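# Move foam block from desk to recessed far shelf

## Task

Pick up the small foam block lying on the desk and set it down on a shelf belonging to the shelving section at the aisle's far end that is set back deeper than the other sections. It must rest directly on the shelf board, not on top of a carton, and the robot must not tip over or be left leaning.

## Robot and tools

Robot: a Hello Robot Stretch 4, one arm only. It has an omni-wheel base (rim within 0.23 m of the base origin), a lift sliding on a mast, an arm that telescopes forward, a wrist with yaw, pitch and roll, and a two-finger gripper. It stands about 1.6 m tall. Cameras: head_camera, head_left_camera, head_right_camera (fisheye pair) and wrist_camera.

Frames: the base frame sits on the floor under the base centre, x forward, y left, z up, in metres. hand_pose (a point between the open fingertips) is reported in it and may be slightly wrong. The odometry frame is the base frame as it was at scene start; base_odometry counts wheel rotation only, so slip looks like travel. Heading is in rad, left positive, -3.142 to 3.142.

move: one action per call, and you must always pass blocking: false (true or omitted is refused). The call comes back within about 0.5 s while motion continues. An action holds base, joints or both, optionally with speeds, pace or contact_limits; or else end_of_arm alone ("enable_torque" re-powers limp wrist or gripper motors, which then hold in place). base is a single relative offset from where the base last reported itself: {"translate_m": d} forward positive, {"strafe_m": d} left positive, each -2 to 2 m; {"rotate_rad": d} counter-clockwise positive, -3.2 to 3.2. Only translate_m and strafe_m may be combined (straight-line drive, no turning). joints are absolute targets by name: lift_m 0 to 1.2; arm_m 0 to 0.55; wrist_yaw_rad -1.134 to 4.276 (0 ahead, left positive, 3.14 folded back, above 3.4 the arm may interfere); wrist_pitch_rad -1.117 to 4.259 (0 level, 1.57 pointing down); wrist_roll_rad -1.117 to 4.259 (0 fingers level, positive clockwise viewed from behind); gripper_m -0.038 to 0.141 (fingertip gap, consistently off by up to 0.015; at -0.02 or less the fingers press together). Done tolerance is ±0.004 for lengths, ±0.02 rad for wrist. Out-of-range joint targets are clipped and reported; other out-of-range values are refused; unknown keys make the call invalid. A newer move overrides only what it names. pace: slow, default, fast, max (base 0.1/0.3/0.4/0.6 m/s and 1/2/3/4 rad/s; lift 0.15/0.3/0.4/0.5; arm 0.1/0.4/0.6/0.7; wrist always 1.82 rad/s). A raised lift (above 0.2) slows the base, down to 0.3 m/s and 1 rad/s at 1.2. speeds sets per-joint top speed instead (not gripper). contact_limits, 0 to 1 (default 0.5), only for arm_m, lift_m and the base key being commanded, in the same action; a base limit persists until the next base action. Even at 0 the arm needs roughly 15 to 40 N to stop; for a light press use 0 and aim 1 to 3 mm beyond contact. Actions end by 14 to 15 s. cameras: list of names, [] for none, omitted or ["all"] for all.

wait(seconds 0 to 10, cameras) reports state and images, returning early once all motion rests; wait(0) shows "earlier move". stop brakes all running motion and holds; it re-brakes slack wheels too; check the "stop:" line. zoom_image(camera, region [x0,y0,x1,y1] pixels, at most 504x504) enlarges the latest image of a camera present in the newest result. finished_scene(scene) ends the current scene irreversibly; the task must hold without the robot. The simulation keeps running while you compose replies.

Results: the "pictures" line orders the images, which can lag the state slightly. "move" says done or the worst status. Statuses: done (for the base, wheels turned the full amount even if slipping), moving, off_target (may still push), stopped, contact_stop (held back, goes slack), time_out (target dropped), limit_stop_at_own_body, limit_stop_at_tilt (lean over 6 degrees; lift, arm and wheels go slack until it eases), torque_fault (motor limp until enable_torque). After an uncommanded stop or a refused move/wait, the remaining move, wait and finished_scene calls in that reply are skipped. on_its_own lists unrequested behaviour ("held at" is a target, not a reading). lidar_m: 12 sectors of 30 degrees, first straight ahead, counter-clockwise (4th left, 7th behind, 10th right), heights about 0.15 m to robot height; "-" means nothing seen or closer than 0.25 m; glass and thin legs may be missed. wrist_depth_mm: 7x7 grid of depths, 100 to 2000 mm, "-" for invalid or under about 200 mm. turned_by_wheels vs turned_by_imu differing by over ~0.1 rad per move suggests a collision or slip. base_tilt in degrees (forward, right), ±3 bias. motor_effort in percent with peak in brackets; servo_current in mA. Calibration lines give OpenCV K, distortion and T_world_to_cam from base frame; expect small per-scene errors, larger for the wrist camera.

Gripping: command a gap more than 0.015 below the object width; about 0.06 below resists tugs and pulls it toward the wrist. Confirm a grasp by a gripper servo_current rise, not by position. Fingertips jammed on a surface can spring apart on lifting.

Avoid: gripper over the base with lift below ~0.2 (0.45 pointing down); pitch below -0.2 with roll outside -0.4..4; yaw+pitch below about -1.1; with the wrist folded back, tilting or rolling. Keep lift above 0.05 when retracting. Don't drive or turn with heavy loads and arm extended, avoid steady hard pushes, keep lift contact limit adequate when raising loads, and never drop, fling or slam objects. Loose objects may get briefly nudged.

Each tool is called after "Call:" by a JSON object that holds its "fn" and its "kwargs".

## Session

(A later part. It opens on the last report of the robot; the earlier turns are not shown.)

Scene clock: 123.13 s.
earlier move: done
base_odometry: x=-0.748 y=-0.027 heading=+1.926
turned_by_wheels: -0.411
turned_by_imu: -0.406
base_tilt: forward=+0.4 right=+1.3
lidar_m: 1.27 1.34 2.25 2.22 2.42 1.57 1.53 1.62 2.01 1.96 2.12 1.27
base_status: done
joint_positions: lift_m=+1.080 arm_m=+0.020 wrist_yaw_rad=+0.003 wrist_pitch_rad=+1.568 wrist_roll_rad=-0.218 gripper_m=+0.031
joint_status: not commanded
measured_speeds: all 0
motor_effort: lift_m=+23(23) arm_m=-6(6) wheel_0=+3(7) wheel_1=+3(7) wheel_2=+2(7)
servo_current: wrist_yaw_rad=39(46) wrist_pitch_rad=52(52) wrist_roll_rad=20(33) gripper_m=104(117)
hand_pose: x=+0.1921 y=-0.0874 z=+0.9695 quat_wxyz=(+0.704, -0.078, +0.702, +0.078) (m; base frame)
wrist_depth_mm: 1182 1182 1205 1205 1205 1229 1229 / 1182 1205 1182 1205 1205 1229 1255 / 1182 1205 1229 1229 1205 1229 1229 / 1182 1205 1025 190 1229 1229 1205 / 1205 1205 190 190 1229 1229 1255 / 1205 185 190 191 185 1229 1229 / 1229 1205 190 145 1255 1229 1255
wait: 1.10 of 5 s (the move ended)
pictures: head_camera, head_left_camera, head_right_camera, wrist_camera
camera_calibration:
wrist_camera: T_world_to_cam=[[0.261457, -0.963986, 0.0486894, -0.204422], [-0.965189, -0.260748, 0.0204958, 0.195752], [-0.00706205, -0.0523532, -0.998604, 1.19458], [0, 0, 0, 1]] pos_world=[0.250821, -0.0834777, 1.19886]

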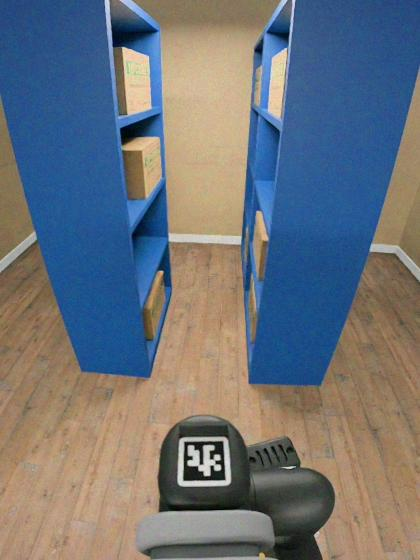

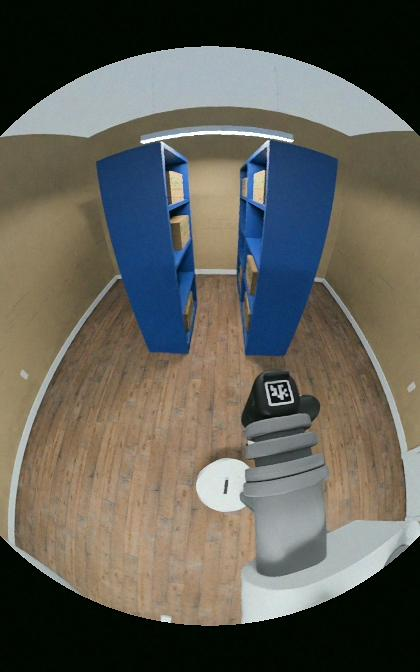

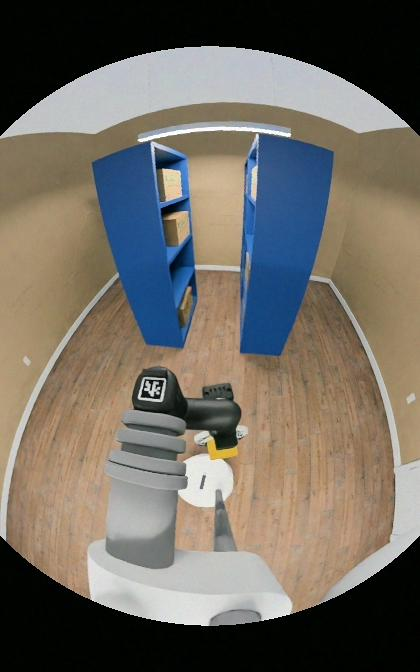

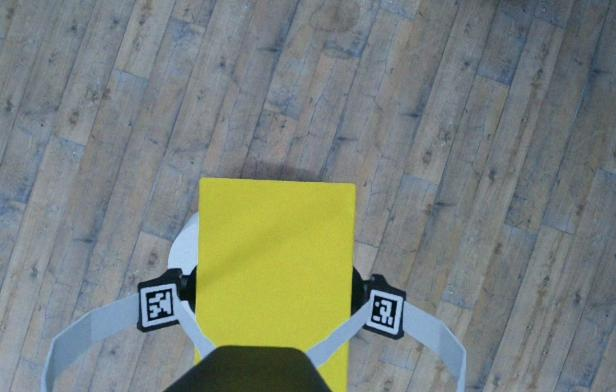

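Call:
{"fn": "move", "kwargs": {"blocking": false, "base": {"rotate_rad": -0.05}, "cameras": []}}

Call:
{"fn": "wait", "kwargs": {"seconds": 1.5, "cameras": []}}

Call:
{"fn": "move", "kwargs": {"blocking": false, "base": {"translate_m": 0.9, "strafe_m": 0.075}, "cameras": []}}

Call:
{"fn": "wait", "kwargs": {"seconds": 6}}

Scene clock: 150.00 s.
move: moving
base_odometry: x=-0.748 y=-0.027 heading=+1.876
turned_by_wheels: -0.050
turned_by_imu: -0.050
base_tilt: forward=+0.4 right=+1.3
lidar_m: 1.25 1.30 2.30 2.21 2.35 1.56 1.52 1.62 2.03 1.95 2.07 1.28
base_status: rotate_rad moving
joint_positions: lift_m=+1.080 arm_m=+0.020 wrist_yaw_rad=+0.003 wrist_pitch_rad=+1.568 wrist_roll_rad=-0.218 gripper_m=+0.031
joint_status: not commanded
measured_speeds: all 0
motor_effort: lift_m=+23(23) arm_m=-6(6) wheel_0=+3(6) wheel_1=+1(7) wheel_2=+2(6)
servo_current: wrist_yaw_rad=39(52) wrist_pitch_rad=26(46) wrist_roll_rad=33(33) gripper_m=117(117)
hand_pose: x=+0.1921 y=-0.0874 z=+0.9695 quat_wxyz=(+0.704, -0.078, +0.702, +0.078) (m; base frame)
wrist_depth_mm: 1182 1205 1205 1205 1205 1229 1229 / 1205 1182 1182 1229 1229 1229 1229 / 1182 1205 1205 1205 1205 1229 1229 / 1160 1205 1008 190 1205 1229 1229 / 1182 1205 189 191 1229 1229 1229 / 1182 185 190 191 185 1255 1229 / 1182 1205 190 145 1255 1229 1255
pictures: none
No camera images: "cameras" was empty.

Scene clock: 150.17 s.
earlier move: done
base_odometry: x=-0.748 y=-0.027 heading=+1.876
turned_by_wheels: +0.000
turned_by_imu: +0.000
base_tilt: forward=+0.3 right=+1.4
lidar_m: 1.26 1.31 2.30 2.22 2.35 1.57 1.52 1.61 2.05 1.97 2.09 1.29
base_status: done
joint_positions: lift_m=+1.080 arm_m=+0.020 wrist_yaw_rad=+0.003 wrist_pitch_rad=+1.568 wrist_roll_rad=-0.218 gripper_m=+0.031
joint_status: not commanded
measured_speeds: all 0
motor_effort: lift_m=+23(23) arm_m=-6(6) wheel_0=+2(6) wheel_1=+1(7) wheel_2=+3(6)
servo_current: wrist_yaw_rad=39(52) wrist_pitch_rad=52(52) wrist_roll_rad=39(39) gripper_m=111(117)
hand_pose: x=+0.1921 y=-0.0874 z=+0.9695 quat_wxyz=(+0.704, -0.078, +0.702, +0.078) (m; base frame)
wrist_depth_mm: 1182 1182 1205 1205 1229 1229 1229 / 1182 1205 1182 1205 1229 1229 1255 / 1182 1182 1182 1205 1229 1255 1255 / 1182 1182 991 190 1205 1255 1255 / 1182 1182 190 191 1229 1255 1255 / 1182 185 190 191 185 1255 1281 / 1205 1229 190 145 1205 1229 1255
wait: 0.17 of 1.5 s (the move ended)
pictures: none
No camera images: "cameras" was empty.

Scene clock: 150.67 s.
move: moving
base_odometry: x=-0.760 y=+0.003 heading=+1.876
turned_by_wheels: +0.000
turned_by_imu: +0.000
base_tilt: forward=+0.4 right=+1.2
lidar_m: 1.22 1.28 2.28 2.22 2.33 1.61 1.53 1.63 2.02 1.98 2.11 1.26
base_status: translate_m moving; strafe_m moving
joint_positions: lift_m=+1.080 arm_m=+0.020 wrist_yaw_rad=+0.003 wrist_pitch_rad=+1.568 wrist_roll_rad=-0.218 gripper_m=+0.031
joint_status: not commanded
measured_speeds: translate_m=+0.123 strafe_m=+0.009 rotate_rad=-0.003 lift_m=+0.000 arm_m=+0.000 wrist_yaw_rad=+0.000 wrist_pitch_rad=+0.000 wrist_roll_rad=+0.000
motor_effort: lift_m=+22(23) arm_m=-6(6) wheel_0=+5(7) wheel_1=+8(8) wheel_2=-9(9)
servo_current: wrist_yaw_rad=39(46) wrist_pitch_rad=39(52) wrist_roll_rad=33(39) gripper_m=111(124)
hand_pose: x=+0.1921 y=-0.0874 z=+0.9695 quat_wxyz=(+0.704, -0.078, +0.702, +0.078) (m; base frame)
wrist_depth_mm: 1160 1182 1229 1205 1205 1255 1229 / 1182 1205 1205 1205 1229 1205 1229 / 1182 1205 1182 1205 1229 1255 1229 / 1182 1205 1008 191 1229 1229 1255 / 1182 1205 190 191 1255 1229 1229 / 1205 185 190 191 185 1255 1255 / 1205 1205 190 145 1229 1229 1229
pictures: none
No camera images: "cameras" was empty.

Scene clock: 154.67 s.
earlier move: done
base_odometry: x=-1.090 y=+0.809 heading=+1.877
turned_by_wheels: +0.000
turned_by_imu: -0.001
base_tilt: forward=+0.3 right=+1.3
lidar_m: 1.07 0.47 0.53 2.10 2.23 3.17 3.26 2.61 2.16 2.08 0.51 0.45
base_status: done
joint_positions: lift_m=+1.080 arm_m=+0.020 wrist_yaw_rad=+0.003 wrist_pitch_rad=+1.568 wrist_roll_rad=-0.218 gripper_m=+0.031
joint_status: not commanded
measured_speeds: all 0
motor_effort: lift_m=+23(23) arm_m=-6(6) wheel_0=+3(7) wheel_1=+2(8) wheel_2=+1(11)
servo_current: wrist_yaw_rad=39(46) wrist_pitch_rad=20(65) wrist_roll_rad=26(39) gripper_m=104(124)
hand_pose: x=+0.1921 y=-0.0874 z=+0.9695 quat_wxyz=(+0.704, -0.078, +0.702, +0.078) (m; base frame)
wrist_depth_mm: - - 1205 1182 1205 866 - / 1182 1182 1182 1205 1205 - - / 1182 1182 1205 1205 1205 - - / 1182 1205 1008 190 1205 1229 - / 1182 1182 189 191 1255 1229 1229 / 1205 185 190 191 185 1229 1229 / 1182 1205 190 145 1255 1255 1255
wait: 4.00 of 6 s (the move ended)
pictures: head_camera, head_left_camera, head_right_camera, wrist_camera
camera_calibration:
wrist_camera: T_world_to_cam=[[0.261457, -0.963986, 0.0486894, -0.204422], [-0.965189, -0.260748, 0.0204958, 0.195752], [-0.00706205, -0.0523532, -0.998604, 1.19458], [0, 0, 0, 1]] pos_world=[0.250821, -0.0834777, 1.19886]

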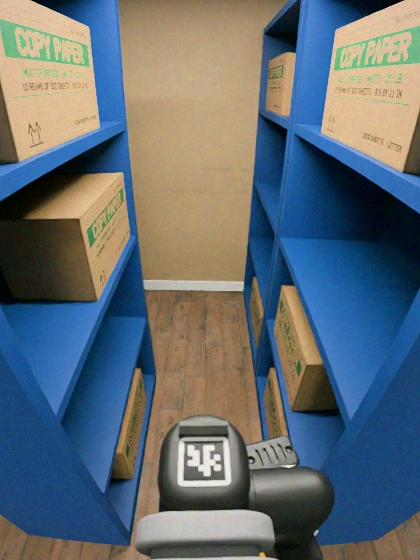

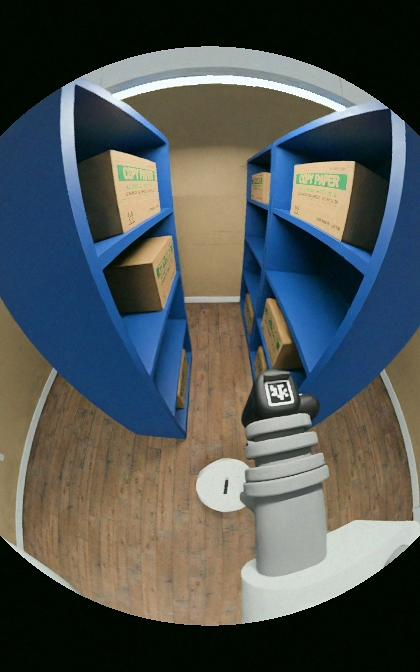

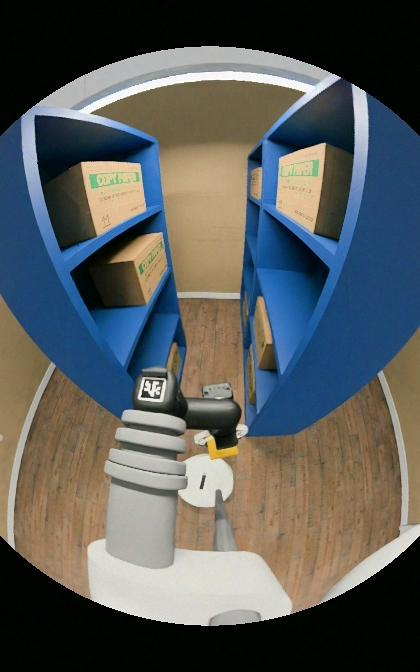

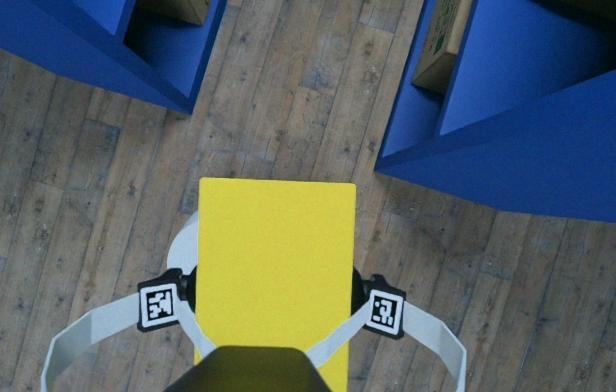

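Call:
{"fn": "zoom_image", "kwargs": {"camera": "head_camera", "region": [220, 0, 320, 440]}}

Call:
{"fn": "zoom_image", "kwargs": {"camera": "head_left_camera", "region": [230, 130, 320, 400]}}

Scaled by 1.145 from the camera's 420x560 image, which has a finer 1200x1600 frame.

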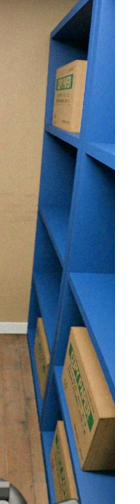

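Scaled by 1.867 from the camera's 420x672 image, which has a finer 600x960 frame.

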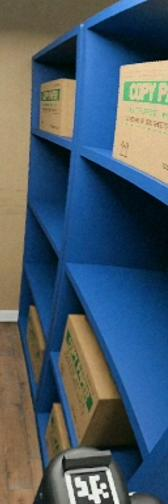

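Call:
{"fn": "move", "kwargs": {"blocking": false, "base": {"translate_m": 0.5, "strafe_m": -0.005}, "contact_limits": {"translate_m": 0.2}, "cameras": []}}

Call:
{"fn": "wait", "kwargs": {"seconds": 4}}

Scene clock: 175.43 s.
move: moving
base_odometry: x=-1.100 y=+0.840 heading=+1.877
turned_by_wheels: +0.000
turned_by_imu: +0.000
base_tilt: forward=+0.3 right=+1.4
lidar_m: 1.06 0.45 0.52 2.11 2.25 3.15 3.28 2.62 2.15 2.09 0.45 0.45
base_status: translate_m moving; strafe_m moving
joint_positions: lift_m=+1.080 arm_m=+0.020 wrist_yaw_rad=+0.003 wrist_pitch_rad=+1.568 wrist_roll_rad=-0.218 gripper_m=+0.031
joint_status: not commanded
measured_speeds: translate_m=+0.123 strafe_m=-0.002 rotate_rad=+0.002 lift_m=+0.000 arm_m=+0.000 wrist_yaw_rad=+0.000 wrist_pitch_rad=+0.000 wrist_roll_rad=+0.000
motor_effort: lift_m=+23(23) arm_m=-6(6) wheel_0=+5(7) wheel_1=+7(7) wheel_2=-8(9)
servo_current: wrist_yaw_rad=39(46) wrist_pitch_rad=39(46) wrist_roll_rad=26(33) gripper_m=104(117)
contact_limits: translate_m 0.2
hand_pose: x=+0.1921 y=-0.0874 z=+0.9695 quat_wxyz=(+0.704, -0.078, +0.702, +0.078) (m; base frame)
wrist_depth_mm: - 991 1182 1229 1205 - - / 1182 - 1205 1205 1205 - - / 1205 1160 1205 1205 1229 - 340 / 1182 1205 1008 191 1229 1229 - / 1182 1205 190 191 1229 1229 1229 / 1182 185 189 191 185 1229 1255 / 1182 1182 190 145 1255 1229 1281
pictures: none
No camera images: "cameras" was empty.

Scene clock: 178.07 s.
earlier move: done
base_odometry: x=-1.236 y=+1.287 heading=+1.877
turned_by_wheels: +0.000
turned_by_imu: -0.001
base_tilt: forward=+0.4 right=+1.5
lidar_m: 1.39 0.38 0.31 0.28 0.29 3.11 3.80 2.89 0.30 0.25 0.29 0.45
base_status: done
joint_positions: lift_m=+1.080 arm_m=+0.020 wrist_yaw_rad=+0.003 wrist_pitch_rad=+1.568 wrist_roll_rad=-0.218 gripper_m=+0.031
joint_status: not commanded
measured_speeds: all 0
motor_effort: lift_m=+22(23) arm_m=-6(6) wheel_0=+2(8) wheel_1=+1(7) wheel_2=+1(11)
servo_current: wrist_yaw_rad=33(46) wrist_pitch_rad=52(59) wrist_roll_rad=26(33) gripper_m=111(124)
contact_limits: translate_m 0.2
hand_pose: x=+0.1921 y=-0.0874 z=+0.9695 quat_wxyz=(+0.704, -0.078, +0.702, +0.078) (m; base frame)
wrist_depth_mm: - 842 1205 1229 1229 609 442 / - 854 1205 1229 1205 597 413 / - 891 1205 1229 1138 539 399 / - 1008 1008 191 866 508 402 / - 1229 189 191 - 459 402 / - 182 190 191 185 - - / 1182 1229 190 145 - - -
wait: 2.63 of 4 s (the move ended)
pictures: head_camera, head_left_camera, head_right_camera, wrist_camera
camera_calibration:
wrist_camera: T_world_to_cam=[[0.261457, -0.963986, 0.0486894, -0.204422], [-0.965189, -0.260748, 0.0204958, 0.195752], [-0.00706205, -0.0523532, -0.998604, 1.19458], [0, 0, 0, 1]] pos_world=[0.250821, -0.0834777, 1.19886]

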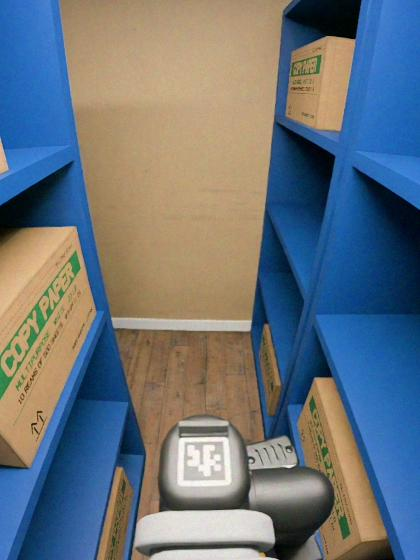

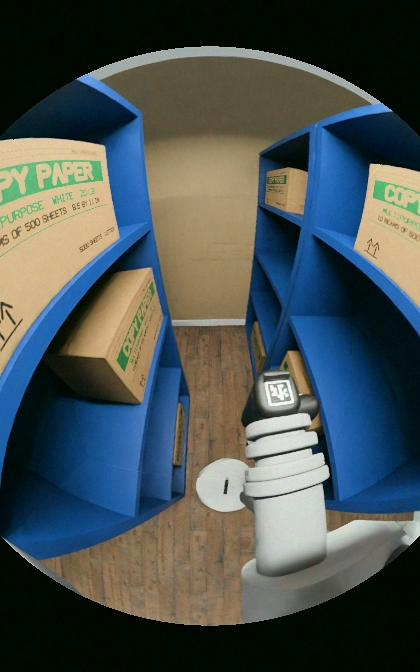

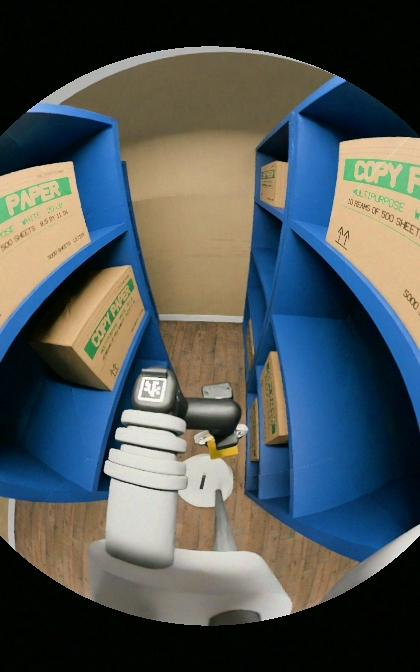

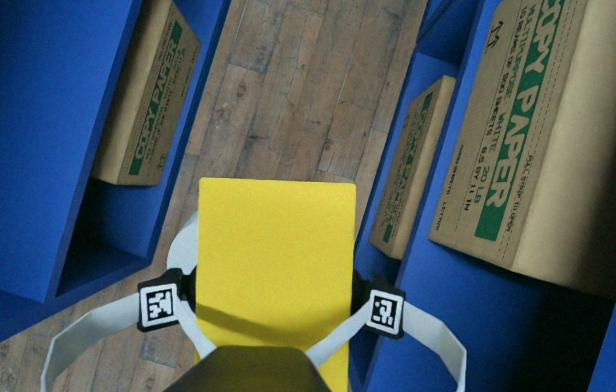

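Call:
{"fn": "move", "kwargs": {"blocking": false, "base": {"translate_m": 0.6, "strafe_m": 0.015}, "contact_limits": {"translate_m": 0.2}, "cameras": []}}

Call:
{"fn": "wait", "kwargs": {"seconds": 4}}

Scene clock: 207.80 s.
move: moving
base_odometry: x=-1.247 y=+1.318 heading=+1.877
turned_by_wheels: +0.000
turned_by_imu: -0.001
base_tilt: forward=+0.3 right=+1.4
lidar_m: 1.38 0.37 0.29 0.27 0.30 3.10 3.83 2.91 0.27 0.26 0.29 0.44
base_status: translate_m moving; strafe_m moving
joint_positions: lift_m=+1.080 arm_m=+0.020 wrist_yaw_rad=+0.003 wrist_pitch_rad=+1.568 wrist_roll_rad=-0.218 gripper_m=+0.031
joint_status: not commanded
measured_speeds: translate_m=+0.123 strafe_m=+0.001 rotate_rad=-0.004 lift_m=+0.000 arm_m=+0.000 wrist_yaw_rad=+0.000 wrist_pitch_rad=+0.000 wrist_roll_rad=+0.000
motor_effort: lift_m=+23(23) arm_m=-6(6) wheel_0=+6(6) wheel_1=+7(7) wheel_2=-9(9)
servo_current: wrist_yaw_rad=33(46) wrist_pitch_rad=46(52) wrist_roll_rad=26(33) gripper_m=111(117)
contact_limits: translate_m 0.2
hand_pose: x=+0.1921 y=-0.0874 z=+0.9695 quat_wxyz=(+0.704, -0.078, +0.702, +0.078) (m; base frame)
wrist_depth_mm: - 842 1205 1205 1229 597 433 / - 854 1229 1205 1229 574 407 / - 891 1205 1205 1078 549 402 / - 946 1008 190 866 521 404 / - - 190 190 854 462 404 / - 180 190 191 185 - 402 / 1182 1205 191 145 - - -
pictures: none
No camera images: "cameras" was empty.

Scene clock: 210.80 s.
earlier move: done
base_odometry: x=-1.431 y=+1.855 heading=+1.877
turned_by_wheels: +0.000
turned_by_imu: -0.001
base_tilt: forward=+0.1 right=+1.4
lidar_m: 1.11 0.99 0.25 0.25 0.26 0.39 - 0.46 0.33 0.29 0.34 0.48
base_status: done
joint_positions: lift_m=+1.080 arm_m=+0.020 wrist_yaw_rad=+0.003 wrist_pitch_rad=+1.568 wrist_roll_rad=-0.218 gripper_m=+0.031
joint_status: not commanded
measured_speeds: all 0
motor_effort: lift_m=+22(23) arm_m=-6(6) wheel_0=+2(7) wheel_1=+0(8) wheel_2=+2(10)
servo_current: wrist_yaw_rad=39(46) wrist_pitch_rad=46(59) wrist_roll_rad=33(33) gripper_m=111(117)
contact_limits: translate_m 0.2
hand_pose: x=+0.1921 y=-0.0874 z=+0.9695 quat_wxyz=(+0.704, -0.078, +0.702, +0.078) (m; base frame)
wrist_depth_mm: 1042 1182 1205 1182 1205 866 - / 1098 1182 1182 1205 1205 878 - / 1182 1182 1205 1205 1205 866 - / - - 190 190 - - - / - 991 190 191 - 462 368 / - 185 190 191 184 - - / - 1205 190 145 634 469 -
wait: 3.00 of 4 s (the move ended)
pictures: head_camera, head_left_camera, head_right_camera, wrist_camera
camera_calibration:
wrist_camera: T_world_to_cam=[[0.261457, -0.963986, 0.0486894, -0.204422], [-0.965189, -0.260748, 0.0204958, 0.195752], [-0.00706205, -0.0523532, -0.998604, 1.19458], [0, 0, 0, 1]] pos_world=[0.250821, -0.0834777, 1.19886]

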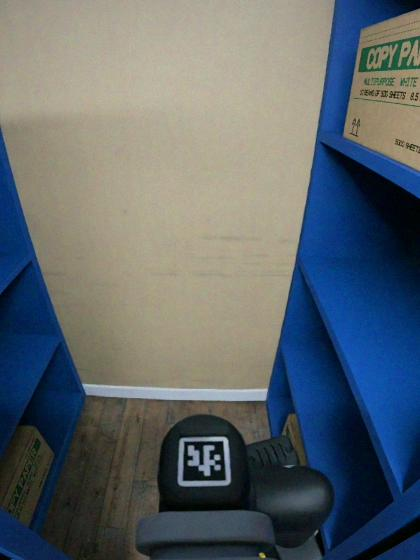

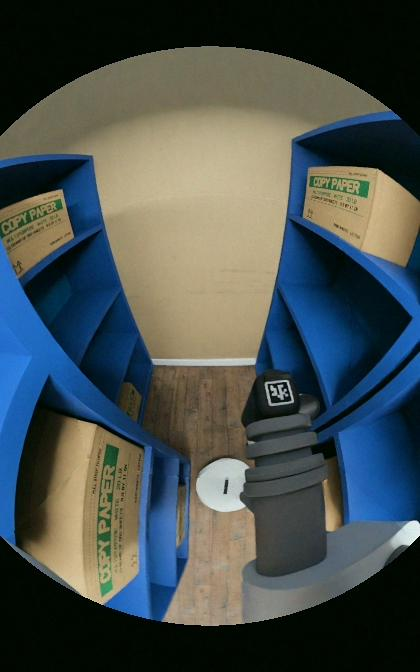

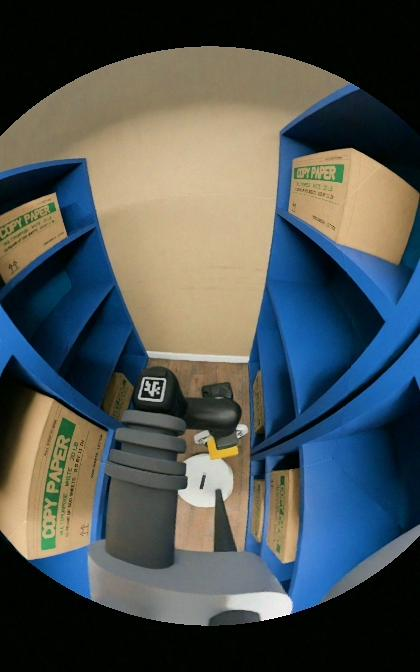

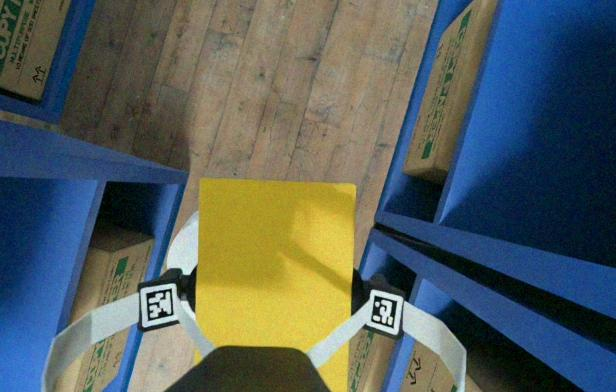

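Call:
{"fn": "move", "kwargs": {"blocking": false, "base": {"translate_m": 0.6, "strafe_m": -0.015}, "contact_limits": {"translate_m": 0.2}, "cameras": []}}

Call:
{"fn": "wait", "kwargs": {"seconds": 4, "cameras": ["head_left_camera", "wrist_camera"]}}

Scene clock: 222.47 s.
move: moving
base_odometry: x=-1.440 y=+1.886 heading=+1.877
turned_by_wheels: +0.000
turned_by_imu: -0.001
base_tilt: forward=+0.4 right=+1.4
lidar_m: 1.06 1.00 0.26 0.25 0.27 0.40 - 0.46 0.31 0.29 0.32 0.48
base_status: translate_m moving; strafe_m moving
joint_positions: lift_m=+1.080 arm_m=+0.020 wrist_yaw_rad=+0.003 wrist_pitch_rad=+1.568 wrist_roll_rad=-0.218 gripper_m=+0.031
joint_status: not commanded
measured_speeds: translate_m=+0.122 strafe_m=-0.005 rotate_rad=-0.002 lift_m=+0.000 arm_m=+0.000 wrist_yaw_rad=+0.000 wrist_pitch_rad=+0.000 wrist_roll_rad=+0.000
motor_effort: lift_m=+23(23) arm_m=-6(6) wheel_0=+7(7) wheel_1=+3(7) wheel_2=-8(9)
servo_current: wrist_yaw_rad=39(39) wrist_pitch_rad=52(52) wrist_roll_rad=26(33) gripper_m=104(117)
contact_limits: translate_m 0.2
hand_pose: x=+0.1921 y=-0.0874 z=+0.9695 quat_wxyz=(+0.704, -0.078, +0.702, +0.078) (m; base frame)
wrist_depth_mm: 1060 1182 1182 1205 1205 866 - / 1118 1205 1182 1205 1205 866 - / 1182 1205 1182 1229 1205 866 - / - - 189 190 1118 - - / - 991 189 191 - 480 - / - 185 190 191 185 - 342 / - 1205 190 145 634 508 -
pictures: none
No camera images: "cameras" was empty.

Scene clock: 225.47 s.
earlier move: done
base_odometry: x=-1.598 y=+2.431 heading=+1.878
turned_by_wheels: +0.000
turned_by_imu: -0.001
base_tilt: forward=+0.4 right=+1.5
lidar_m: 0.51 0.57 0.71 0.67 0.54 0.46 1.21 0.47 0.32 0.31 0.33 0.50
base_status: done
joint_positions: lift_m=+1.080 arm_m=+0.020 wrist_yaw_rad=+0.003 wrist_pitch_rad=+1.568 wrist_roll_rad=-0.218 gripper_m=+0.031
joint_status: not commanded
measured_speeds: all 0
motor_effort: lift_m=+22(23) arm_m=-6(6) wheel_0=+3(8) wheel_1=+0(7) wheel_2=+2(10)
servo_current: wrist_yaw_rad=33(46) wrist_pitch_rad=39(59) wrist_roll_rad=26(39) gripper_m=117(117)
contact_limits: translate_m 0.2
hand_pose: x=+0.1921 y=-0.0874 z=+0.9695 quat_wxyz=(+0.704, -0.078, +0.702, +0.078) (m; base frame)
wrist_depth_mm: - 1182 - - - - 459 / 1182 1182 1182 1205 - 634 525 / 1205 1182 1205 1205 1229 - - / 1205 1182 991 190 - - - / 1205 1205 190 191 866 - - / 1182 185 190 191 185 - - / - 1182 190 145 699 - -
wait: 3.00 of 4 s (the move ended)
pictures: head_left_camera, wrist_camera
camera_calibration:
wrist_camera: T_world_to_cam=[[0.261457, -0.963986, 0.0486894, -0.204422], [-0.965189, -0.260748, 0.0204958, 0.195752], [-0.00706205, -0.0523532, -0.998604, 1.19458], [0, 0, 0, 1]] pos_world=[0.250821, -0.0834777, 1.19886]

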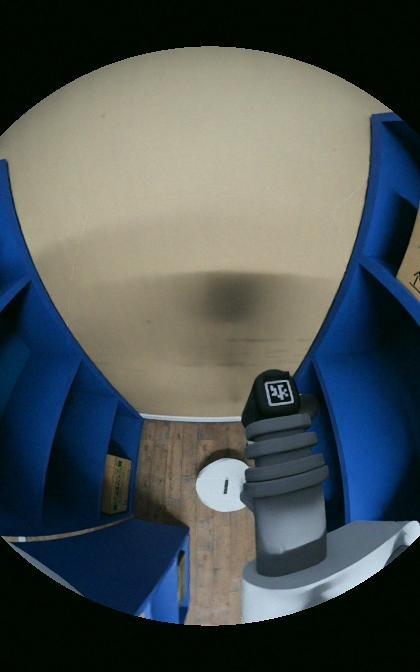

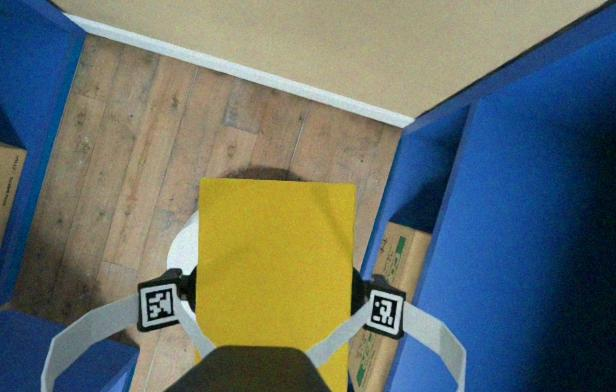

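Call:
{"fn": "move", "kwargs": {"blocking": false, "base": {"strafe_m": 0.15}, "contact_limits": {"strafe_m": 0.2}, "cameras": []}}

Call:
{"fn": "wait", "kwargs": {"seconds": 4, "cameras": []}}

Call:
{"fn": "move", "kwargs": {"blocking": false, "base": {"rotate_rad": 1.57}, "contact_limits": {"rotate_rad": 0.2}, "pace": "slow", "cameras": []}}

Call:
{"fn": "wait", "kwargs": {"seconds": 5}}

Scene clock: 234.40 s.
move: moving
base_odometry: x=-1.634 y=+2.420 heading=+1.878
turned_by_wheels: +0.000
turned_by_imu: -0.001
base_tilt: forward=+0.4 right=+1.3
lidar_m: 0.51 0.55 0.68 0.66 0.53 0.43 1.04 0.50 0.35 0.36 0.39 0.54
base_status: strafe_m moving
joint_positions: lift_m=+1.080 arm_m=+0.020 wrist_yaw_rad=+0.003 wrist_pitch_rad=+1.568 wrist_roll_rad=-0.218 gripper_m=+0.031
joint_status: not commanded
measured_speeds: translate_m=-0.001 strafe_m=+0.141 rotate_rad=+0.006 lift_m=+0.000 arm_m=+0.000 wrist_yaw_rad=+0.000 wrist_pitch_rad=+0.000 wrist_roll_rad=+0.000
motor_effort: lift_m=+23(23) arm_m=-6(6) wheel_0=-10(10) wheel_1=+9(10) wheel_2=+0(2)
servo_current: wrist_yaw_rad=39(39) wrist_pitch_rad=52(52) wrist_roll_rad=26(33) gripper_m=111(111)
contact_limits: strafe_m 0.2
hand_pose: x=+0.1921 y=-0.0874 z=+0.9695 quat_wxyz=(+0.704, -0.078, +0.702, +0.078) (m; base frame)
wrist_depth_mm: - 1182 - - - - 466 / 1160 1205 1182 1205 - 668 539 / 1160 1229 1205 1205 1229 - - / 1229 1205 1008 191 - - - / 1205 1205 190 191 931 - - / 1205 185 190 191 185 - - / - 1205 190 145 866 - -
pictures: none
No camera images: "cameras" was empty.

Scene clock: 235.63 s.
earlier move: done
base_odometry: x=-1.741 y=+2.386 heading=+1.877
turned_by_wheels: +0.000
turned_by_imu: +0.000
base_tilt: forward=+0.4 right=+1.5
lidar_m: 0.52 0.56 0.56 0.53 0.51 0.39 - 0.66 0.47 0.44 0.46 0.57
base_status: done
joint_positions: lift_m=+1.080 arm_m=+0.020 wrist_yaw_rad=+0.003 wrist_pitch_rad=+1.568 wrist_roll_rad=-0.218 gripper_m=+0.031
joint_status: not commanded
measured_speeds: all 0
motor_effort: lift_m=+23(23) arm_m=-6(6) wheel_0=+0(10) wheel_1=-2(10) wheel_2=+0(2)
servo_current: wrist_yaw_rad=26(39) wrist_pitch_rad=33(65) wrist_roll_rad=26(33) gripper_m=104(117)
contact_limits: strafe_m 0.2
hand_pose: x=+0.1921 y=-0.0874 z=+0.9695 quat_wxyz=(+0.704, -0.078, +0.702, +0.078) (m; base frame)
wrist_depth_mm: - - - - - - - / - 1182 1205 1229 - - - / 1078 1182 1229 1229 1229 - 683 / 1042 1205 991 190 1229 - - / 1118 1182 190 191 1229 878 - / 1182 185 190 191 185 878 - / - - 190 145 991 143 -
wait: 1.23 of 4 s (the move ended)
pictures: none
No camera images: "cameras" was empty.

Scene clock: 236.13 s.
move: moving
base_odometry: x=-1.741 y=+2.386 heading=+2.008
turned_by_wheels: +0.130
turned_by_imu: +0.128
base_tilt: forward=+0.2 right=+1.4
lidar_m: 0.52 0.59 0.55 0.53 0.46 0.37 1.22 0.60 0.48 0.45 0.53 0.52
base_status: rotate_rad moving
joint_positions: lift_m=+1.080 arm_m=+0.020 wrist_yaw_rad=+0.003 wrist_pitch_rad=+1.568 wrist_roll_rad=-0.218 gripper_m=+0.031
joint_status: not commanded
measured_speeds: translate_m=+0.001 strafe_m=+0.001 rotate_rad=+0.489 lift_m=+0.000 arm_m=+0.000 wrist_yaw_rad=+0.000 wrist_pitch_rad=+0.000 wrist_roll_rad=+0.000
motor_effort: lift_m=+23(23) arm_m=-6(6) wheel_0=-5(7) wheel_1=-5(5) wheel_2=-5(6)
servo_current: wrist_yaw_rad=39(46) wrist_pitch_rad=39(52) wrist_roll_rad=39(39) gripper_m=111(117)
contact_limits: rotate_rad 0.2
hand_pose: x=+0.1921 y=-0.0874 z=+0.9695 quat_wxyz=(+0.704, -0.078, +0.702, +0.078) (m; base frame)
wrist_depth_mm: - 1118 - - - - 439 / - 1182 1182 1182 - - - / 960 1182 1205 1205 1229 - - / 1042 1182 1008 190 1229 - - / 1138 1205 189 190 1205 - - / 1182 185 189 191 186 866 - / - - 190 145 991 144 -
pictures: none
No camera images: "cameras" was empty.

Scene clock: 238.50 s.
earlier move: done
base_odometry: x=-1.741 y=+2.386 heading=-2.836
turned_by_wheels: +1.439
turned_by_imu: +1.420
base_tilt: forward=+0.3 right=+1.3
lidar_m: 0.52 0.50 0.38 0.50 0.67 0.51 0.47 0.50 0.55 0.52 0.56 0.54
base_status: done
joint_positions: lift_m=+1.080 arm_m=+0.020 wrist_yaw_rad=+0.003 wrist_pitch_rad=+1.568 wrist_roll_rad=-0.218 gripper_m=+0.031
joint_status: not commanded
measured_speeds: all 0
motor_effort: lift_m=+23(23) arm_m=-6(6) wheel_0=-4(7) wheel_1=-2(7) wheel_2=-2(7)
servo_current: wrist_yaw_rad=33(46) wrist_pitch_rad=39(59) wrist_roll_rad=33(39) gripper_m=117(117)
contact_limits: rotate_rad 0.2
hand_pose: x=+0.1921 y=-0.0874 z=+0.9695 quat_wxyz=(+0.704, -0.078, +0.702, +0.078) (m; base frame)
wrist_depth_mm: - - 917 866 668 668 676 / - - 1182 1205 - 676 676 / - - 1205 1205 1205 1205 - / 1205 1205 1008 191 1205 - - / 1182 1205 190 191 1255 - - / 1229 185 190 191 185 - - / 1118 1205 190 145 1229 - -
wait: 2.37 of 5 s (the move ended)
pictures: head_camera, head_left_camera, head_right_camera, wrist_camera
camera_calibration:
wrist_camera: T_world_to_cam=[[0.261457, -0.963986, 0.0486894, -0.204422], [-0.965189, -0.260748, 0.0204958, 0.195752], [-0.00706205, -0.0523532, -0.998604, 1.19458], [0, 0, 0, 1]] pos_world=[0.250821, -0.0834777, 1.19886]

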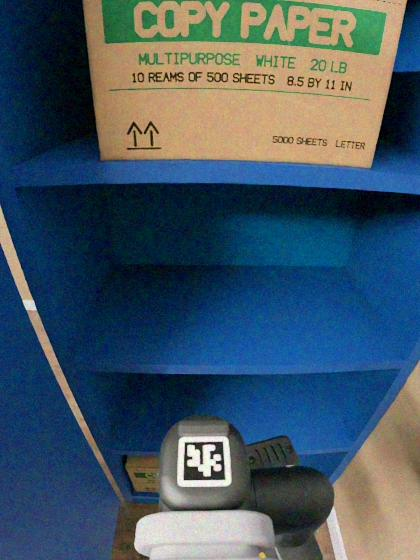

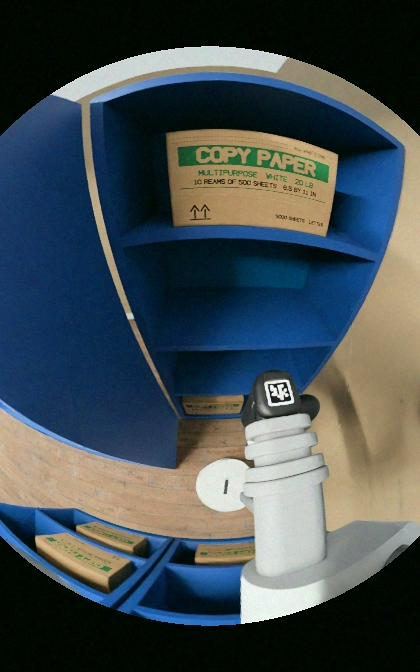

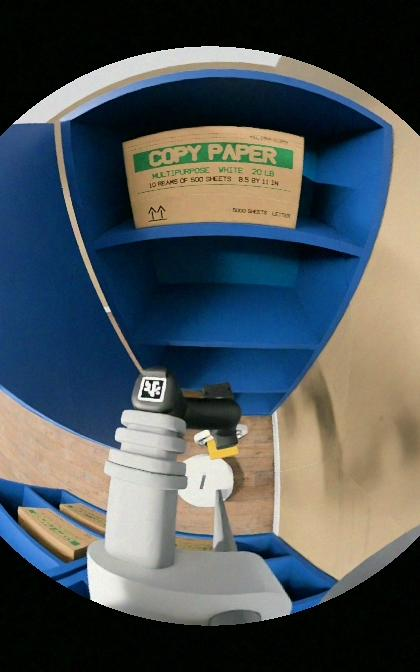

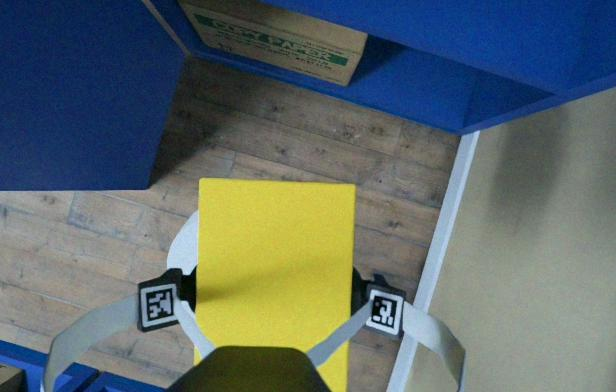

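Call:
{"fn": "move", "kwargs": {"blocking": false, "joints": {"lift_m": 1.12, "wrist_pitch_rad": 1.05, "wrist_roll_rad": 0.0}, "cameras": []}}

Call:
{"fn": "wait", "kwargs": {"seconds": 3}}

Scene clock: 271.50 s.
move: moving
base_odometry: x=-1.741 y=+2.386 heading=-2.836
turned_by_wheels: +0.000
turned_by_imu: -0.001
base_tilt: forward=+0.4 right=+1.5
lidar_m: 0.52 0.51 0.37 0.51 0.68 0.48 0.48 0.51 0.56 0.53 0.57 0.57
base_status: not commanded
joint_positions: lift_m=+1.112 arm_m=+0.020 wrist_yaw_rad=+0.003 wrist_pitch_rad=+1.079 wrist_roll_rad=-0.002 gripper_m=+0.031
joint_status: lift_m moving; wrist_pitch_rad moving; wrist_roll_rad moving
measured_speeds: translate_m=+0.000 strafe_m=+0.000 rotate_rad=+0.000 lift_m=+0.071 arm_m=+0.000 wrist_yaw_rad=+0.000 wrist_pitch_rad=-0.667 wrist_roll_rad=+0.006
motor_effort: lift_m=+23(27) arm_m=-6(6) wheel_0=-4(4) wheel_1=-2(2) wheel_2=-2(3)
servo_current: wrist_yaw_rad=39(46) wrist_pitch_rad=52(111) wrist_roll_rad=13(72) gripper_m=111(117)
contact_limits: rotate_rad 0.2
hand_pose: x=+0.3274 y=-0.0870 z=+1.0364 quat_wxyz=(+0.858, -0.002, +0.514, +0.002) (m; base frame)
wrist_depth_mm: 373 379 379 384 379 389 392 / - - - - - 399 389 / - - - - - - - / - - 189 190 - 820 - / - - 190 191 - 904 - / - 176 190 191 185 - - / - 1138 190 145 1160 142 -
pictures: none
No camera images: "cameras" was empty.

Scene clock: 272.00 s.
earlier move: done
base_odometry: x=-1.741 y=+2.386 heading=-2.836
turned_by_wheels: +0.000
turned_by_imu: +0.000
base_tilt: forward=+0.5 right=+1.3
lidar_m: 0.53 0.52 0.37 0.53 0.69 0.51 0.47 0.49 0.55 0.52 0.56 0.56
base_status: not commanded
joint_positions: lift_m=+1.120 arm_m=+0.020 wrist_yaw_rad=+0.003 wrist_pitch_rad=+1.055 wrist_roll_rad=-0.002 gripper_m=+0.031
joint_status: all done
measured_speeds: all 0
motor_effort: lift_m=+24(27) arm_m=-6(6) wheel_0=-4(4) wheel_1=-2(2) wheel_2=-3(3)
servo_current: wrist_yaw_rad=39(46) wrist_pitch_rad=52(111) wrist_roll_rad=26(72) gripper_m=111(117)
contact_limits: rotate_rad 0.2
hand_pose: x=+0.3337 y=-0.0870 z=+1.0470 quat_wxyz=(+0.864, -0.002, +0.503, +0.002) (m; base frame)
wrist_depth_mm: 407 413 418 424 427 439 442 / 407 404 397 399 399 404 410 / - - - - - - - / - - 189 190 - 854 - / - 1025 189 191 - 820 - / - 176 189 191 185 - - / - 1160 190 145 1182 143 -
wait: 0.50 of 3 s (the move ended)
pictures: head_camera, head_left_camera, head_right_camera, wrist_camera
camera_calibration:
wrist_camera: T_world_to_cam=[[0.0189624, -0.997748, 0.0643373, -0.183224], [-0.879774, -0.0472232, -0.473041, 0.837748], [0.475014, -0.0476322, -0.878688, 0.987008], [0, 0, 0, 1]] pos_world=[0.27166, -0.0962371, 1.27535]

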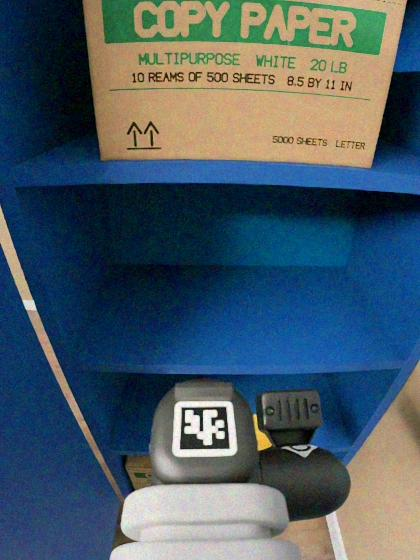

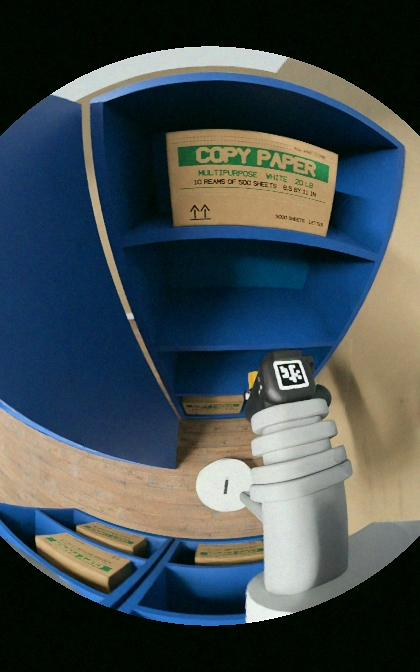

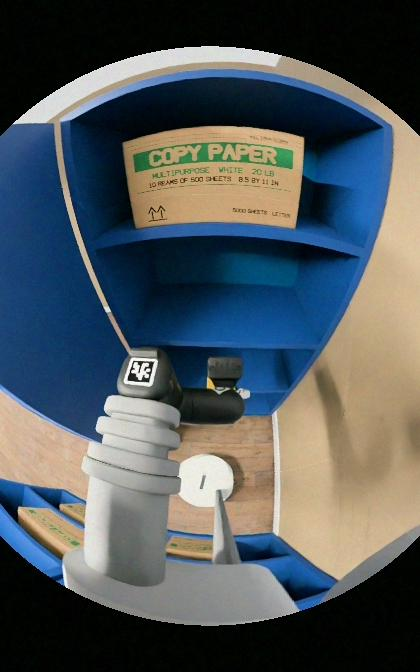

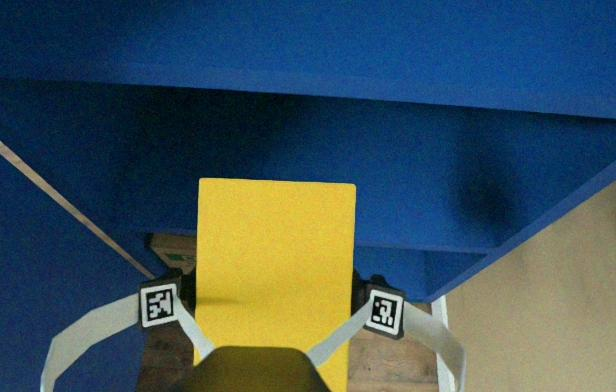

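Call:
{"fn": "move", "kwargs": {"blocking": false, "joints": {"lift_m": 1.125, "wrist_pitch_rad": 0.95}, "cameras": []}}

Call:
{"fn": "wait", "kwargs": {"seconds": 2, "cameras": []}}

Call:
{"fn": "move", "kwargs": {"blocking": false, "joints": {"arm_m": 0.36}, "speeds": {"arm_m": 0.1}, "contact_limits": {"arm_m": 0.1}, "cameras": []}}

Call:
{"fn": "wait", "kwargs": {"seconds": 5}}

Call:
{"fn": "zoom_image", "kwargs": {"camera": "head_right_camera", "region": [90, 200, 330, 420]}}

Scene clock: 285.53 s.
move: moving
base_odometry: x=-1.741 y=+2.386 heading=-2.836
turned_by_wheels: +0.000
turned_by_imu: -0.001
base_tilt: forward=+0.3 right=+1.3
lidar_m: 0.54 0.51 0.38 0.49 0.66 0.50 0.47 0.51 0.54 0.51 0.58 0.55
base_status: not commanded
joint_positions: lift_m=+1.125 arm_m=+0.020 wrist_yaw_rad=+0.003 wrist_pitch_rad=+0.955 wrist_roll_rad=-0.002 gripper_m=+0.031
joint_status: lift_m moving; wrist_pitch_rad moving
measured_speeds: all 0
motor_effort: lift_m=+24(25) arm_m=-6(6) wheel_0=-4(4) wheel_1=-2(2) wheel_2=-3(3)
servo_current: wrist_yaw_rad=39(39) wrist_pitch_rad=39(85) wrist_roll_rad=33(33) gripper_m=111(117)
contact_limits: rotate_rad 0.2
hand_pose: x=+0.3579 y=-0.0869 z=+1.0674 quat_wxyz=(+0.888, -0.002, +0.460, +0.002) (m; base frame)
wrist_depth_mm: - - - - - - - / 433 436 439 445 445 452 455 / 421 430 424 421 421 427 430 / - - 189 190 - 917 - / - - 189 190 - 820 - / - 176 190 191 184 798 - / - 1182 191 145 1229 143 -
pictures: none
No camera images: "cameras" was empty.

Scene clock: 285.63 s.
earlier move: done
base_odometry: x=-1.741 y=+2.386 heading=-2.836
turned_by_wheels: +0.000
turned_by_imu: +0.000
base_tilt: forward=+0.1 right=+1.4
lidar_m: 0.53 0.50 0.37 0.52 0.67 0.49 0.48 0.52 0.55 0.51 0.54 0.56
base_status: not commanded
joint_positions: lift_m=+1.125 arm_m=+0.020 wrist_yaw_rad=+0.003 wrist_pitch_rad=+0.955 wrist_roll_rad=-0.002 gripper_m=+0.031
joint_status: all done
measured_speeds: all 0
motor_effort: lift_m=+24(25) arm_m=-6(6) wheel_0=-4(4) wheel_1=-2(2) wheel_2=-2(3)
servo_current: wrist_yaw_rad=33(39) wrist_pitch_rad=46(85) wrist_roll_rad=26(33) gripper_m=98(117)
contact_limits: rotate_rad 0.2
hand_pose: x=+0.3579 y=-0.0869 z=+1.0674 quat_wxyz=(+0.888, -0.002, +0.460, +0.002) (m; base frame)
wrist_depth_mm: - - - - - - - / 433 436 442 445 442 449 455 / 421 427 421 418 424 427 430 / - - 189 191 - 917 - / - - 189 191 - 842 - / - 176 190 191 184 809 - / - 1182 191 145 1205 143 -
wait: 0.10 of 2 s (the move ended)
pictures: none
No camera images: "cameras" was empty.

Scene clock: 286.13 s.
move: moving
base_odometry: x=-1.741 y=+2.386 heading=-2.836
turned_by_wheels: +0.000
turned_by_imu: +0.000
base_tilt: forward=+0.3 right=+1.3
lidar_m: 0.52 0.53 0.38 0.51 0.69 0.49 0.47 0.52 0.56 0.53 0.56 0.55
base_status: not commanded
joint_positions: lift_m=+1.125 arm_m=+0.058 wrist_yaw_rad=+0.003 wrist_pitch_rad=+0.955 wrist_roll_rad=-0.002 gripper_m=+0.031
joint_status: arm_m moving
measured_speeds: translate_m=+0.000 strafe_m=+0.000 rotate_rad=+0.000 lift_m=+0.000 arm_m=+0.100 wrist_yaw_rad=+0.000 wrist_pitch_rad=+0.000 wrist_roll_rad=+0.000
motor_effort: lift_m=+24(24) arm_m=+6(9) wheel_0=-4(4) wheel_1=-2(2) wheel_2=-3(3)
servo_current: wrist_yaw_rad=39(39) wrist_pitch_rad=52(52) wrist_roll_rad=26(33) gripper_m=117(117)
contact_limits: arm_m 0.1; rotate_rad 0.2
hand_pose: x=+0.3962 y=-0.0869 z=+1.0674 quat_wxyz=(+0.888, -0.002, +0.460, +0.002) (m; base frame)
wrist_depth_mm: - - - - - - - / 433 436 439 445 445 452 455 / 399 402 404 404 407 410 413 / - - 189 190 - 866 - / - - 189 190 - 831 - / - 180 190 191 184 788 - / - 1205 191 145 1229 143 -
pictures: none
No camera images: "cameras" was empty.

Scene clock: 289.57 s.
earlier move: done
base_odometry: x=-1.741 y=+2.386 heading=-2.836
turned_by_wheels: +0.000
turned_by_imu: -0.001
base_tilt: forward=+0.4 right=+1.5
lidar_m: 0.54 0.53 0.37 0.53 0.68 0.49 0.48 0.52 0.55 0.52 0.56 0.57
base_status: not commanded
joint_positions: lift_m=+1.125 arm_m=+0.360 wrist_yaw_rad=+0.003 wrist_pitch_rad=+0.955 wrist_roll_rad=-0.002 gripper_m=+0.031
joint_status: all done
measured_speeds: all 0
motor_effort: lift_m=+24(24) arm_m=+7(10) wheel_0=-4(4) wheel_1=-2(2) wheel_2=-3(3)
servo_current: wrist_yaw_rad=46(46) wrist_pitch_rad=39(59) wrist_roll_rad=33(39) gripper_m=104(124)
contact_limits: arm_m 0.1; rotate_rad 0.2
hand_pose: x=+0.6975 y=-0.0869 z=+1.0674 quat_wxyz=(+0.888, -0.002, +0.460, +0.002) (m; base frame)
wrist_depth_mm: 455 449 445 442 436 430 430 / 430 436 436 442 449 459 455 / 379 384 389 394 399 404 410 / 342 347 336 190 359 362 366 / 312 315 189 191 325 327 332 / 286 185 190 191 186 300 301 / 262 264 190 145 271 266 281
wait: 3.43 of 5 s (the move ended)
pictures: head_camera, head_left_camera, head_right_camera, wrist_camera
camera_calibration:
wrist_camera: T_world_to_cam=[[0.0123809, -0.997777, 0.0654867, -0.187986], [-0.828303, -0.0469215, -0.558312, 1.22263], [0.560144, -0.0473304, -0.827042, 0.717571], [0, 0, 0, 1]] pos_world=[0.613093, -0.0962372, 1.28838]

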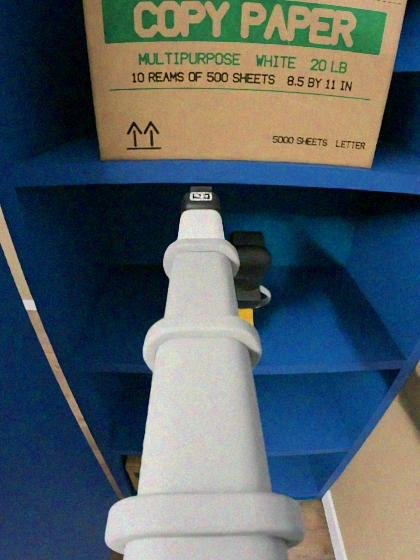

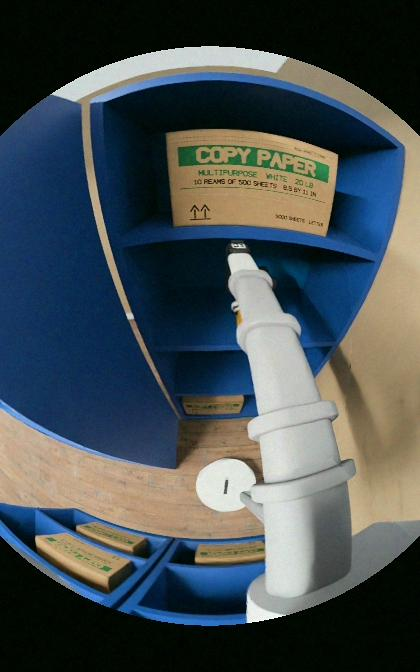

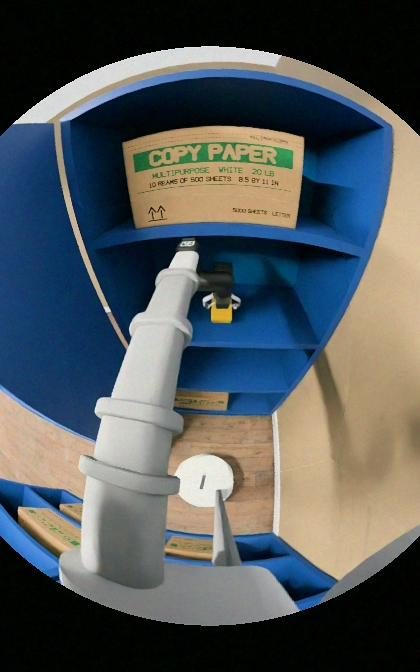

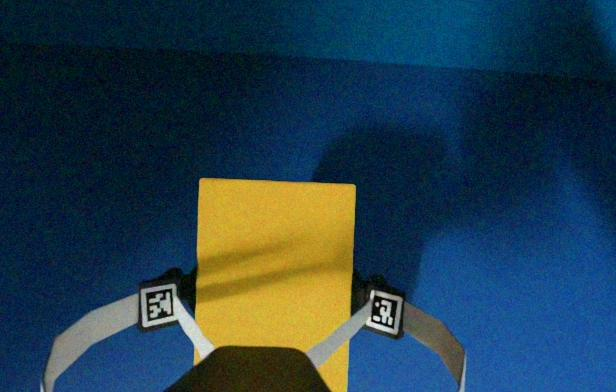

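Scaled by 2.100 from the camera's 420x672 image, which has a finer 600x960 frame.

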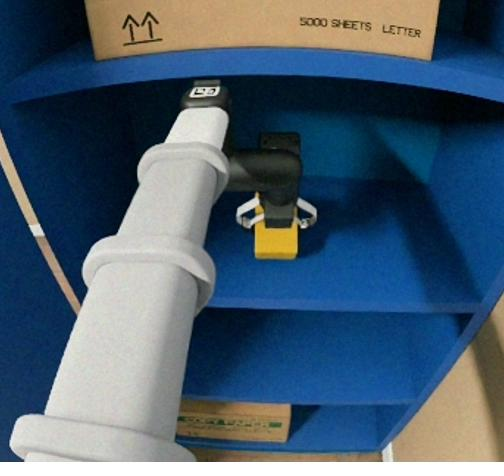

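Call:
{"fn": "move", "kwargs": {"blocking": false, "joints": {"lift_m": 1.135, "wrist_pitch_rad": 1.18, "arm_m": 0.405}, "speeds": {"wrist_pitch_rad": 0.3, "lift_m": 0.05, "arm_m": 0.1}, "contact_limits": {"lift_m": 0.2, "arm_m": 0.1}, "cameras": []}}

Call:
{"fn": "wait", "kwargs": {"seconds": 2, "cameras": ["head_right_camera"]}}

Call:
{"fn": "move", "kwargs": {"blocking": false, "joints": {"lift_m": 1.112}, "speeds": {"lift_m": 0.03}, "contact_limits": {"lift_m": 0.1}, "cameras": []}}

Call:
{"fn": "wait", "kwargs": {"seconds": 2, "cameras": ["head_right_camera", "wrist_camera"]}}

Call:
{"fn": "zoom_image", "kwargs": {"camera": "head_right_camera", "region": [150, 220, 290, 360]}}

Scene clock: 303.93 s.
move: contact_stop
base_odometry: x=-1.741 y=+2.386 heading=-2.837
turned_by_wheels: -0.001
turned_by_imu: +0.003
base_tilt: forward=+0.2 right=+1.4
lidar_m: 0.51 0.52 0.38 0.51 0.69 0.51 0.46 0.51 0.56 0.52 0.55 0.57
base_status: not commanded
joint_positions: lift_m=+1.134 arm_m=+0.380 wrist_yaw_rad=+0.003 wrist_pitch_rad=+1.082 wrist_roll_rad=-0.002 gripper_m=+0.031
joint_status: lift_m moving; arm_m contact_stop; wrist_pitch_rad moving
measured_speeds: translate_m=+0.004 strafe_m=+0.003 rotate_rad=+0.003 lift_m=+0.000 arm_m=-0.007 wrist_yaw_rad=+0.000 wrist_pitch_rad=+0.304 wrist_roll_rad=+0.000
on_its_own: arm_m is slack since a contact_stop (your +0.405 is given up)
motor_effort: lift_m=+28(29) arm_m=-2(15) wheel_0=-3(4) wheel_1=+1(4) wheel_2=-11(11)
servo_current: wrist_yaw_rad=26(39) wrist_pitch_rad=46(46) wrist_roll_rad=26(33) gripper_m=117(117)
contact_limits: arm_m 0.1; lift_m 0.2; rotate_rad 0.2
hand_pose: x=+0.6869 y=-0.0870 z=+1.0579 quat_wxyz=(+0.857, -0.001, +0.515, +0.002) (m; base frame)
wrist_depth_mm: 407 415 418 424 430 427 433 / 375 375 382 387 389 394 399 / 343 347 349 353 357 359 366 / 317 319 190 191 330 334 336 / 296 297 190 191 306 307 312 / 276 182 190 191 187 287 289 / 256 258 190 145 267 262 273
pictures: none
No camera images: "cameras" was empty.

not run: a stop that you did not command came earlier in this reply.

not run: a stop that you did not command came earlier in this reply.

not run: a stop that you did not command came earlier in this reply.

Scaled by 3.600 from the camera's 420x672 image, which has a finer 600x960 frame.

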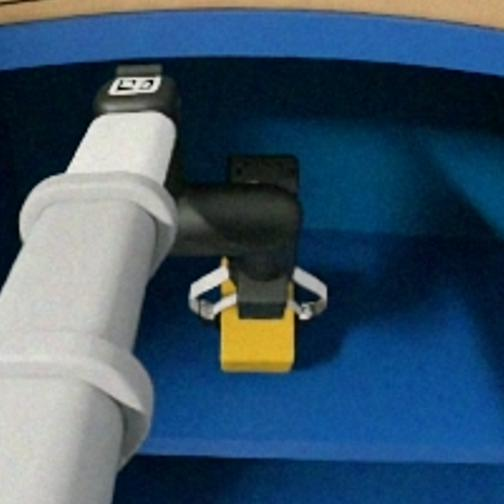

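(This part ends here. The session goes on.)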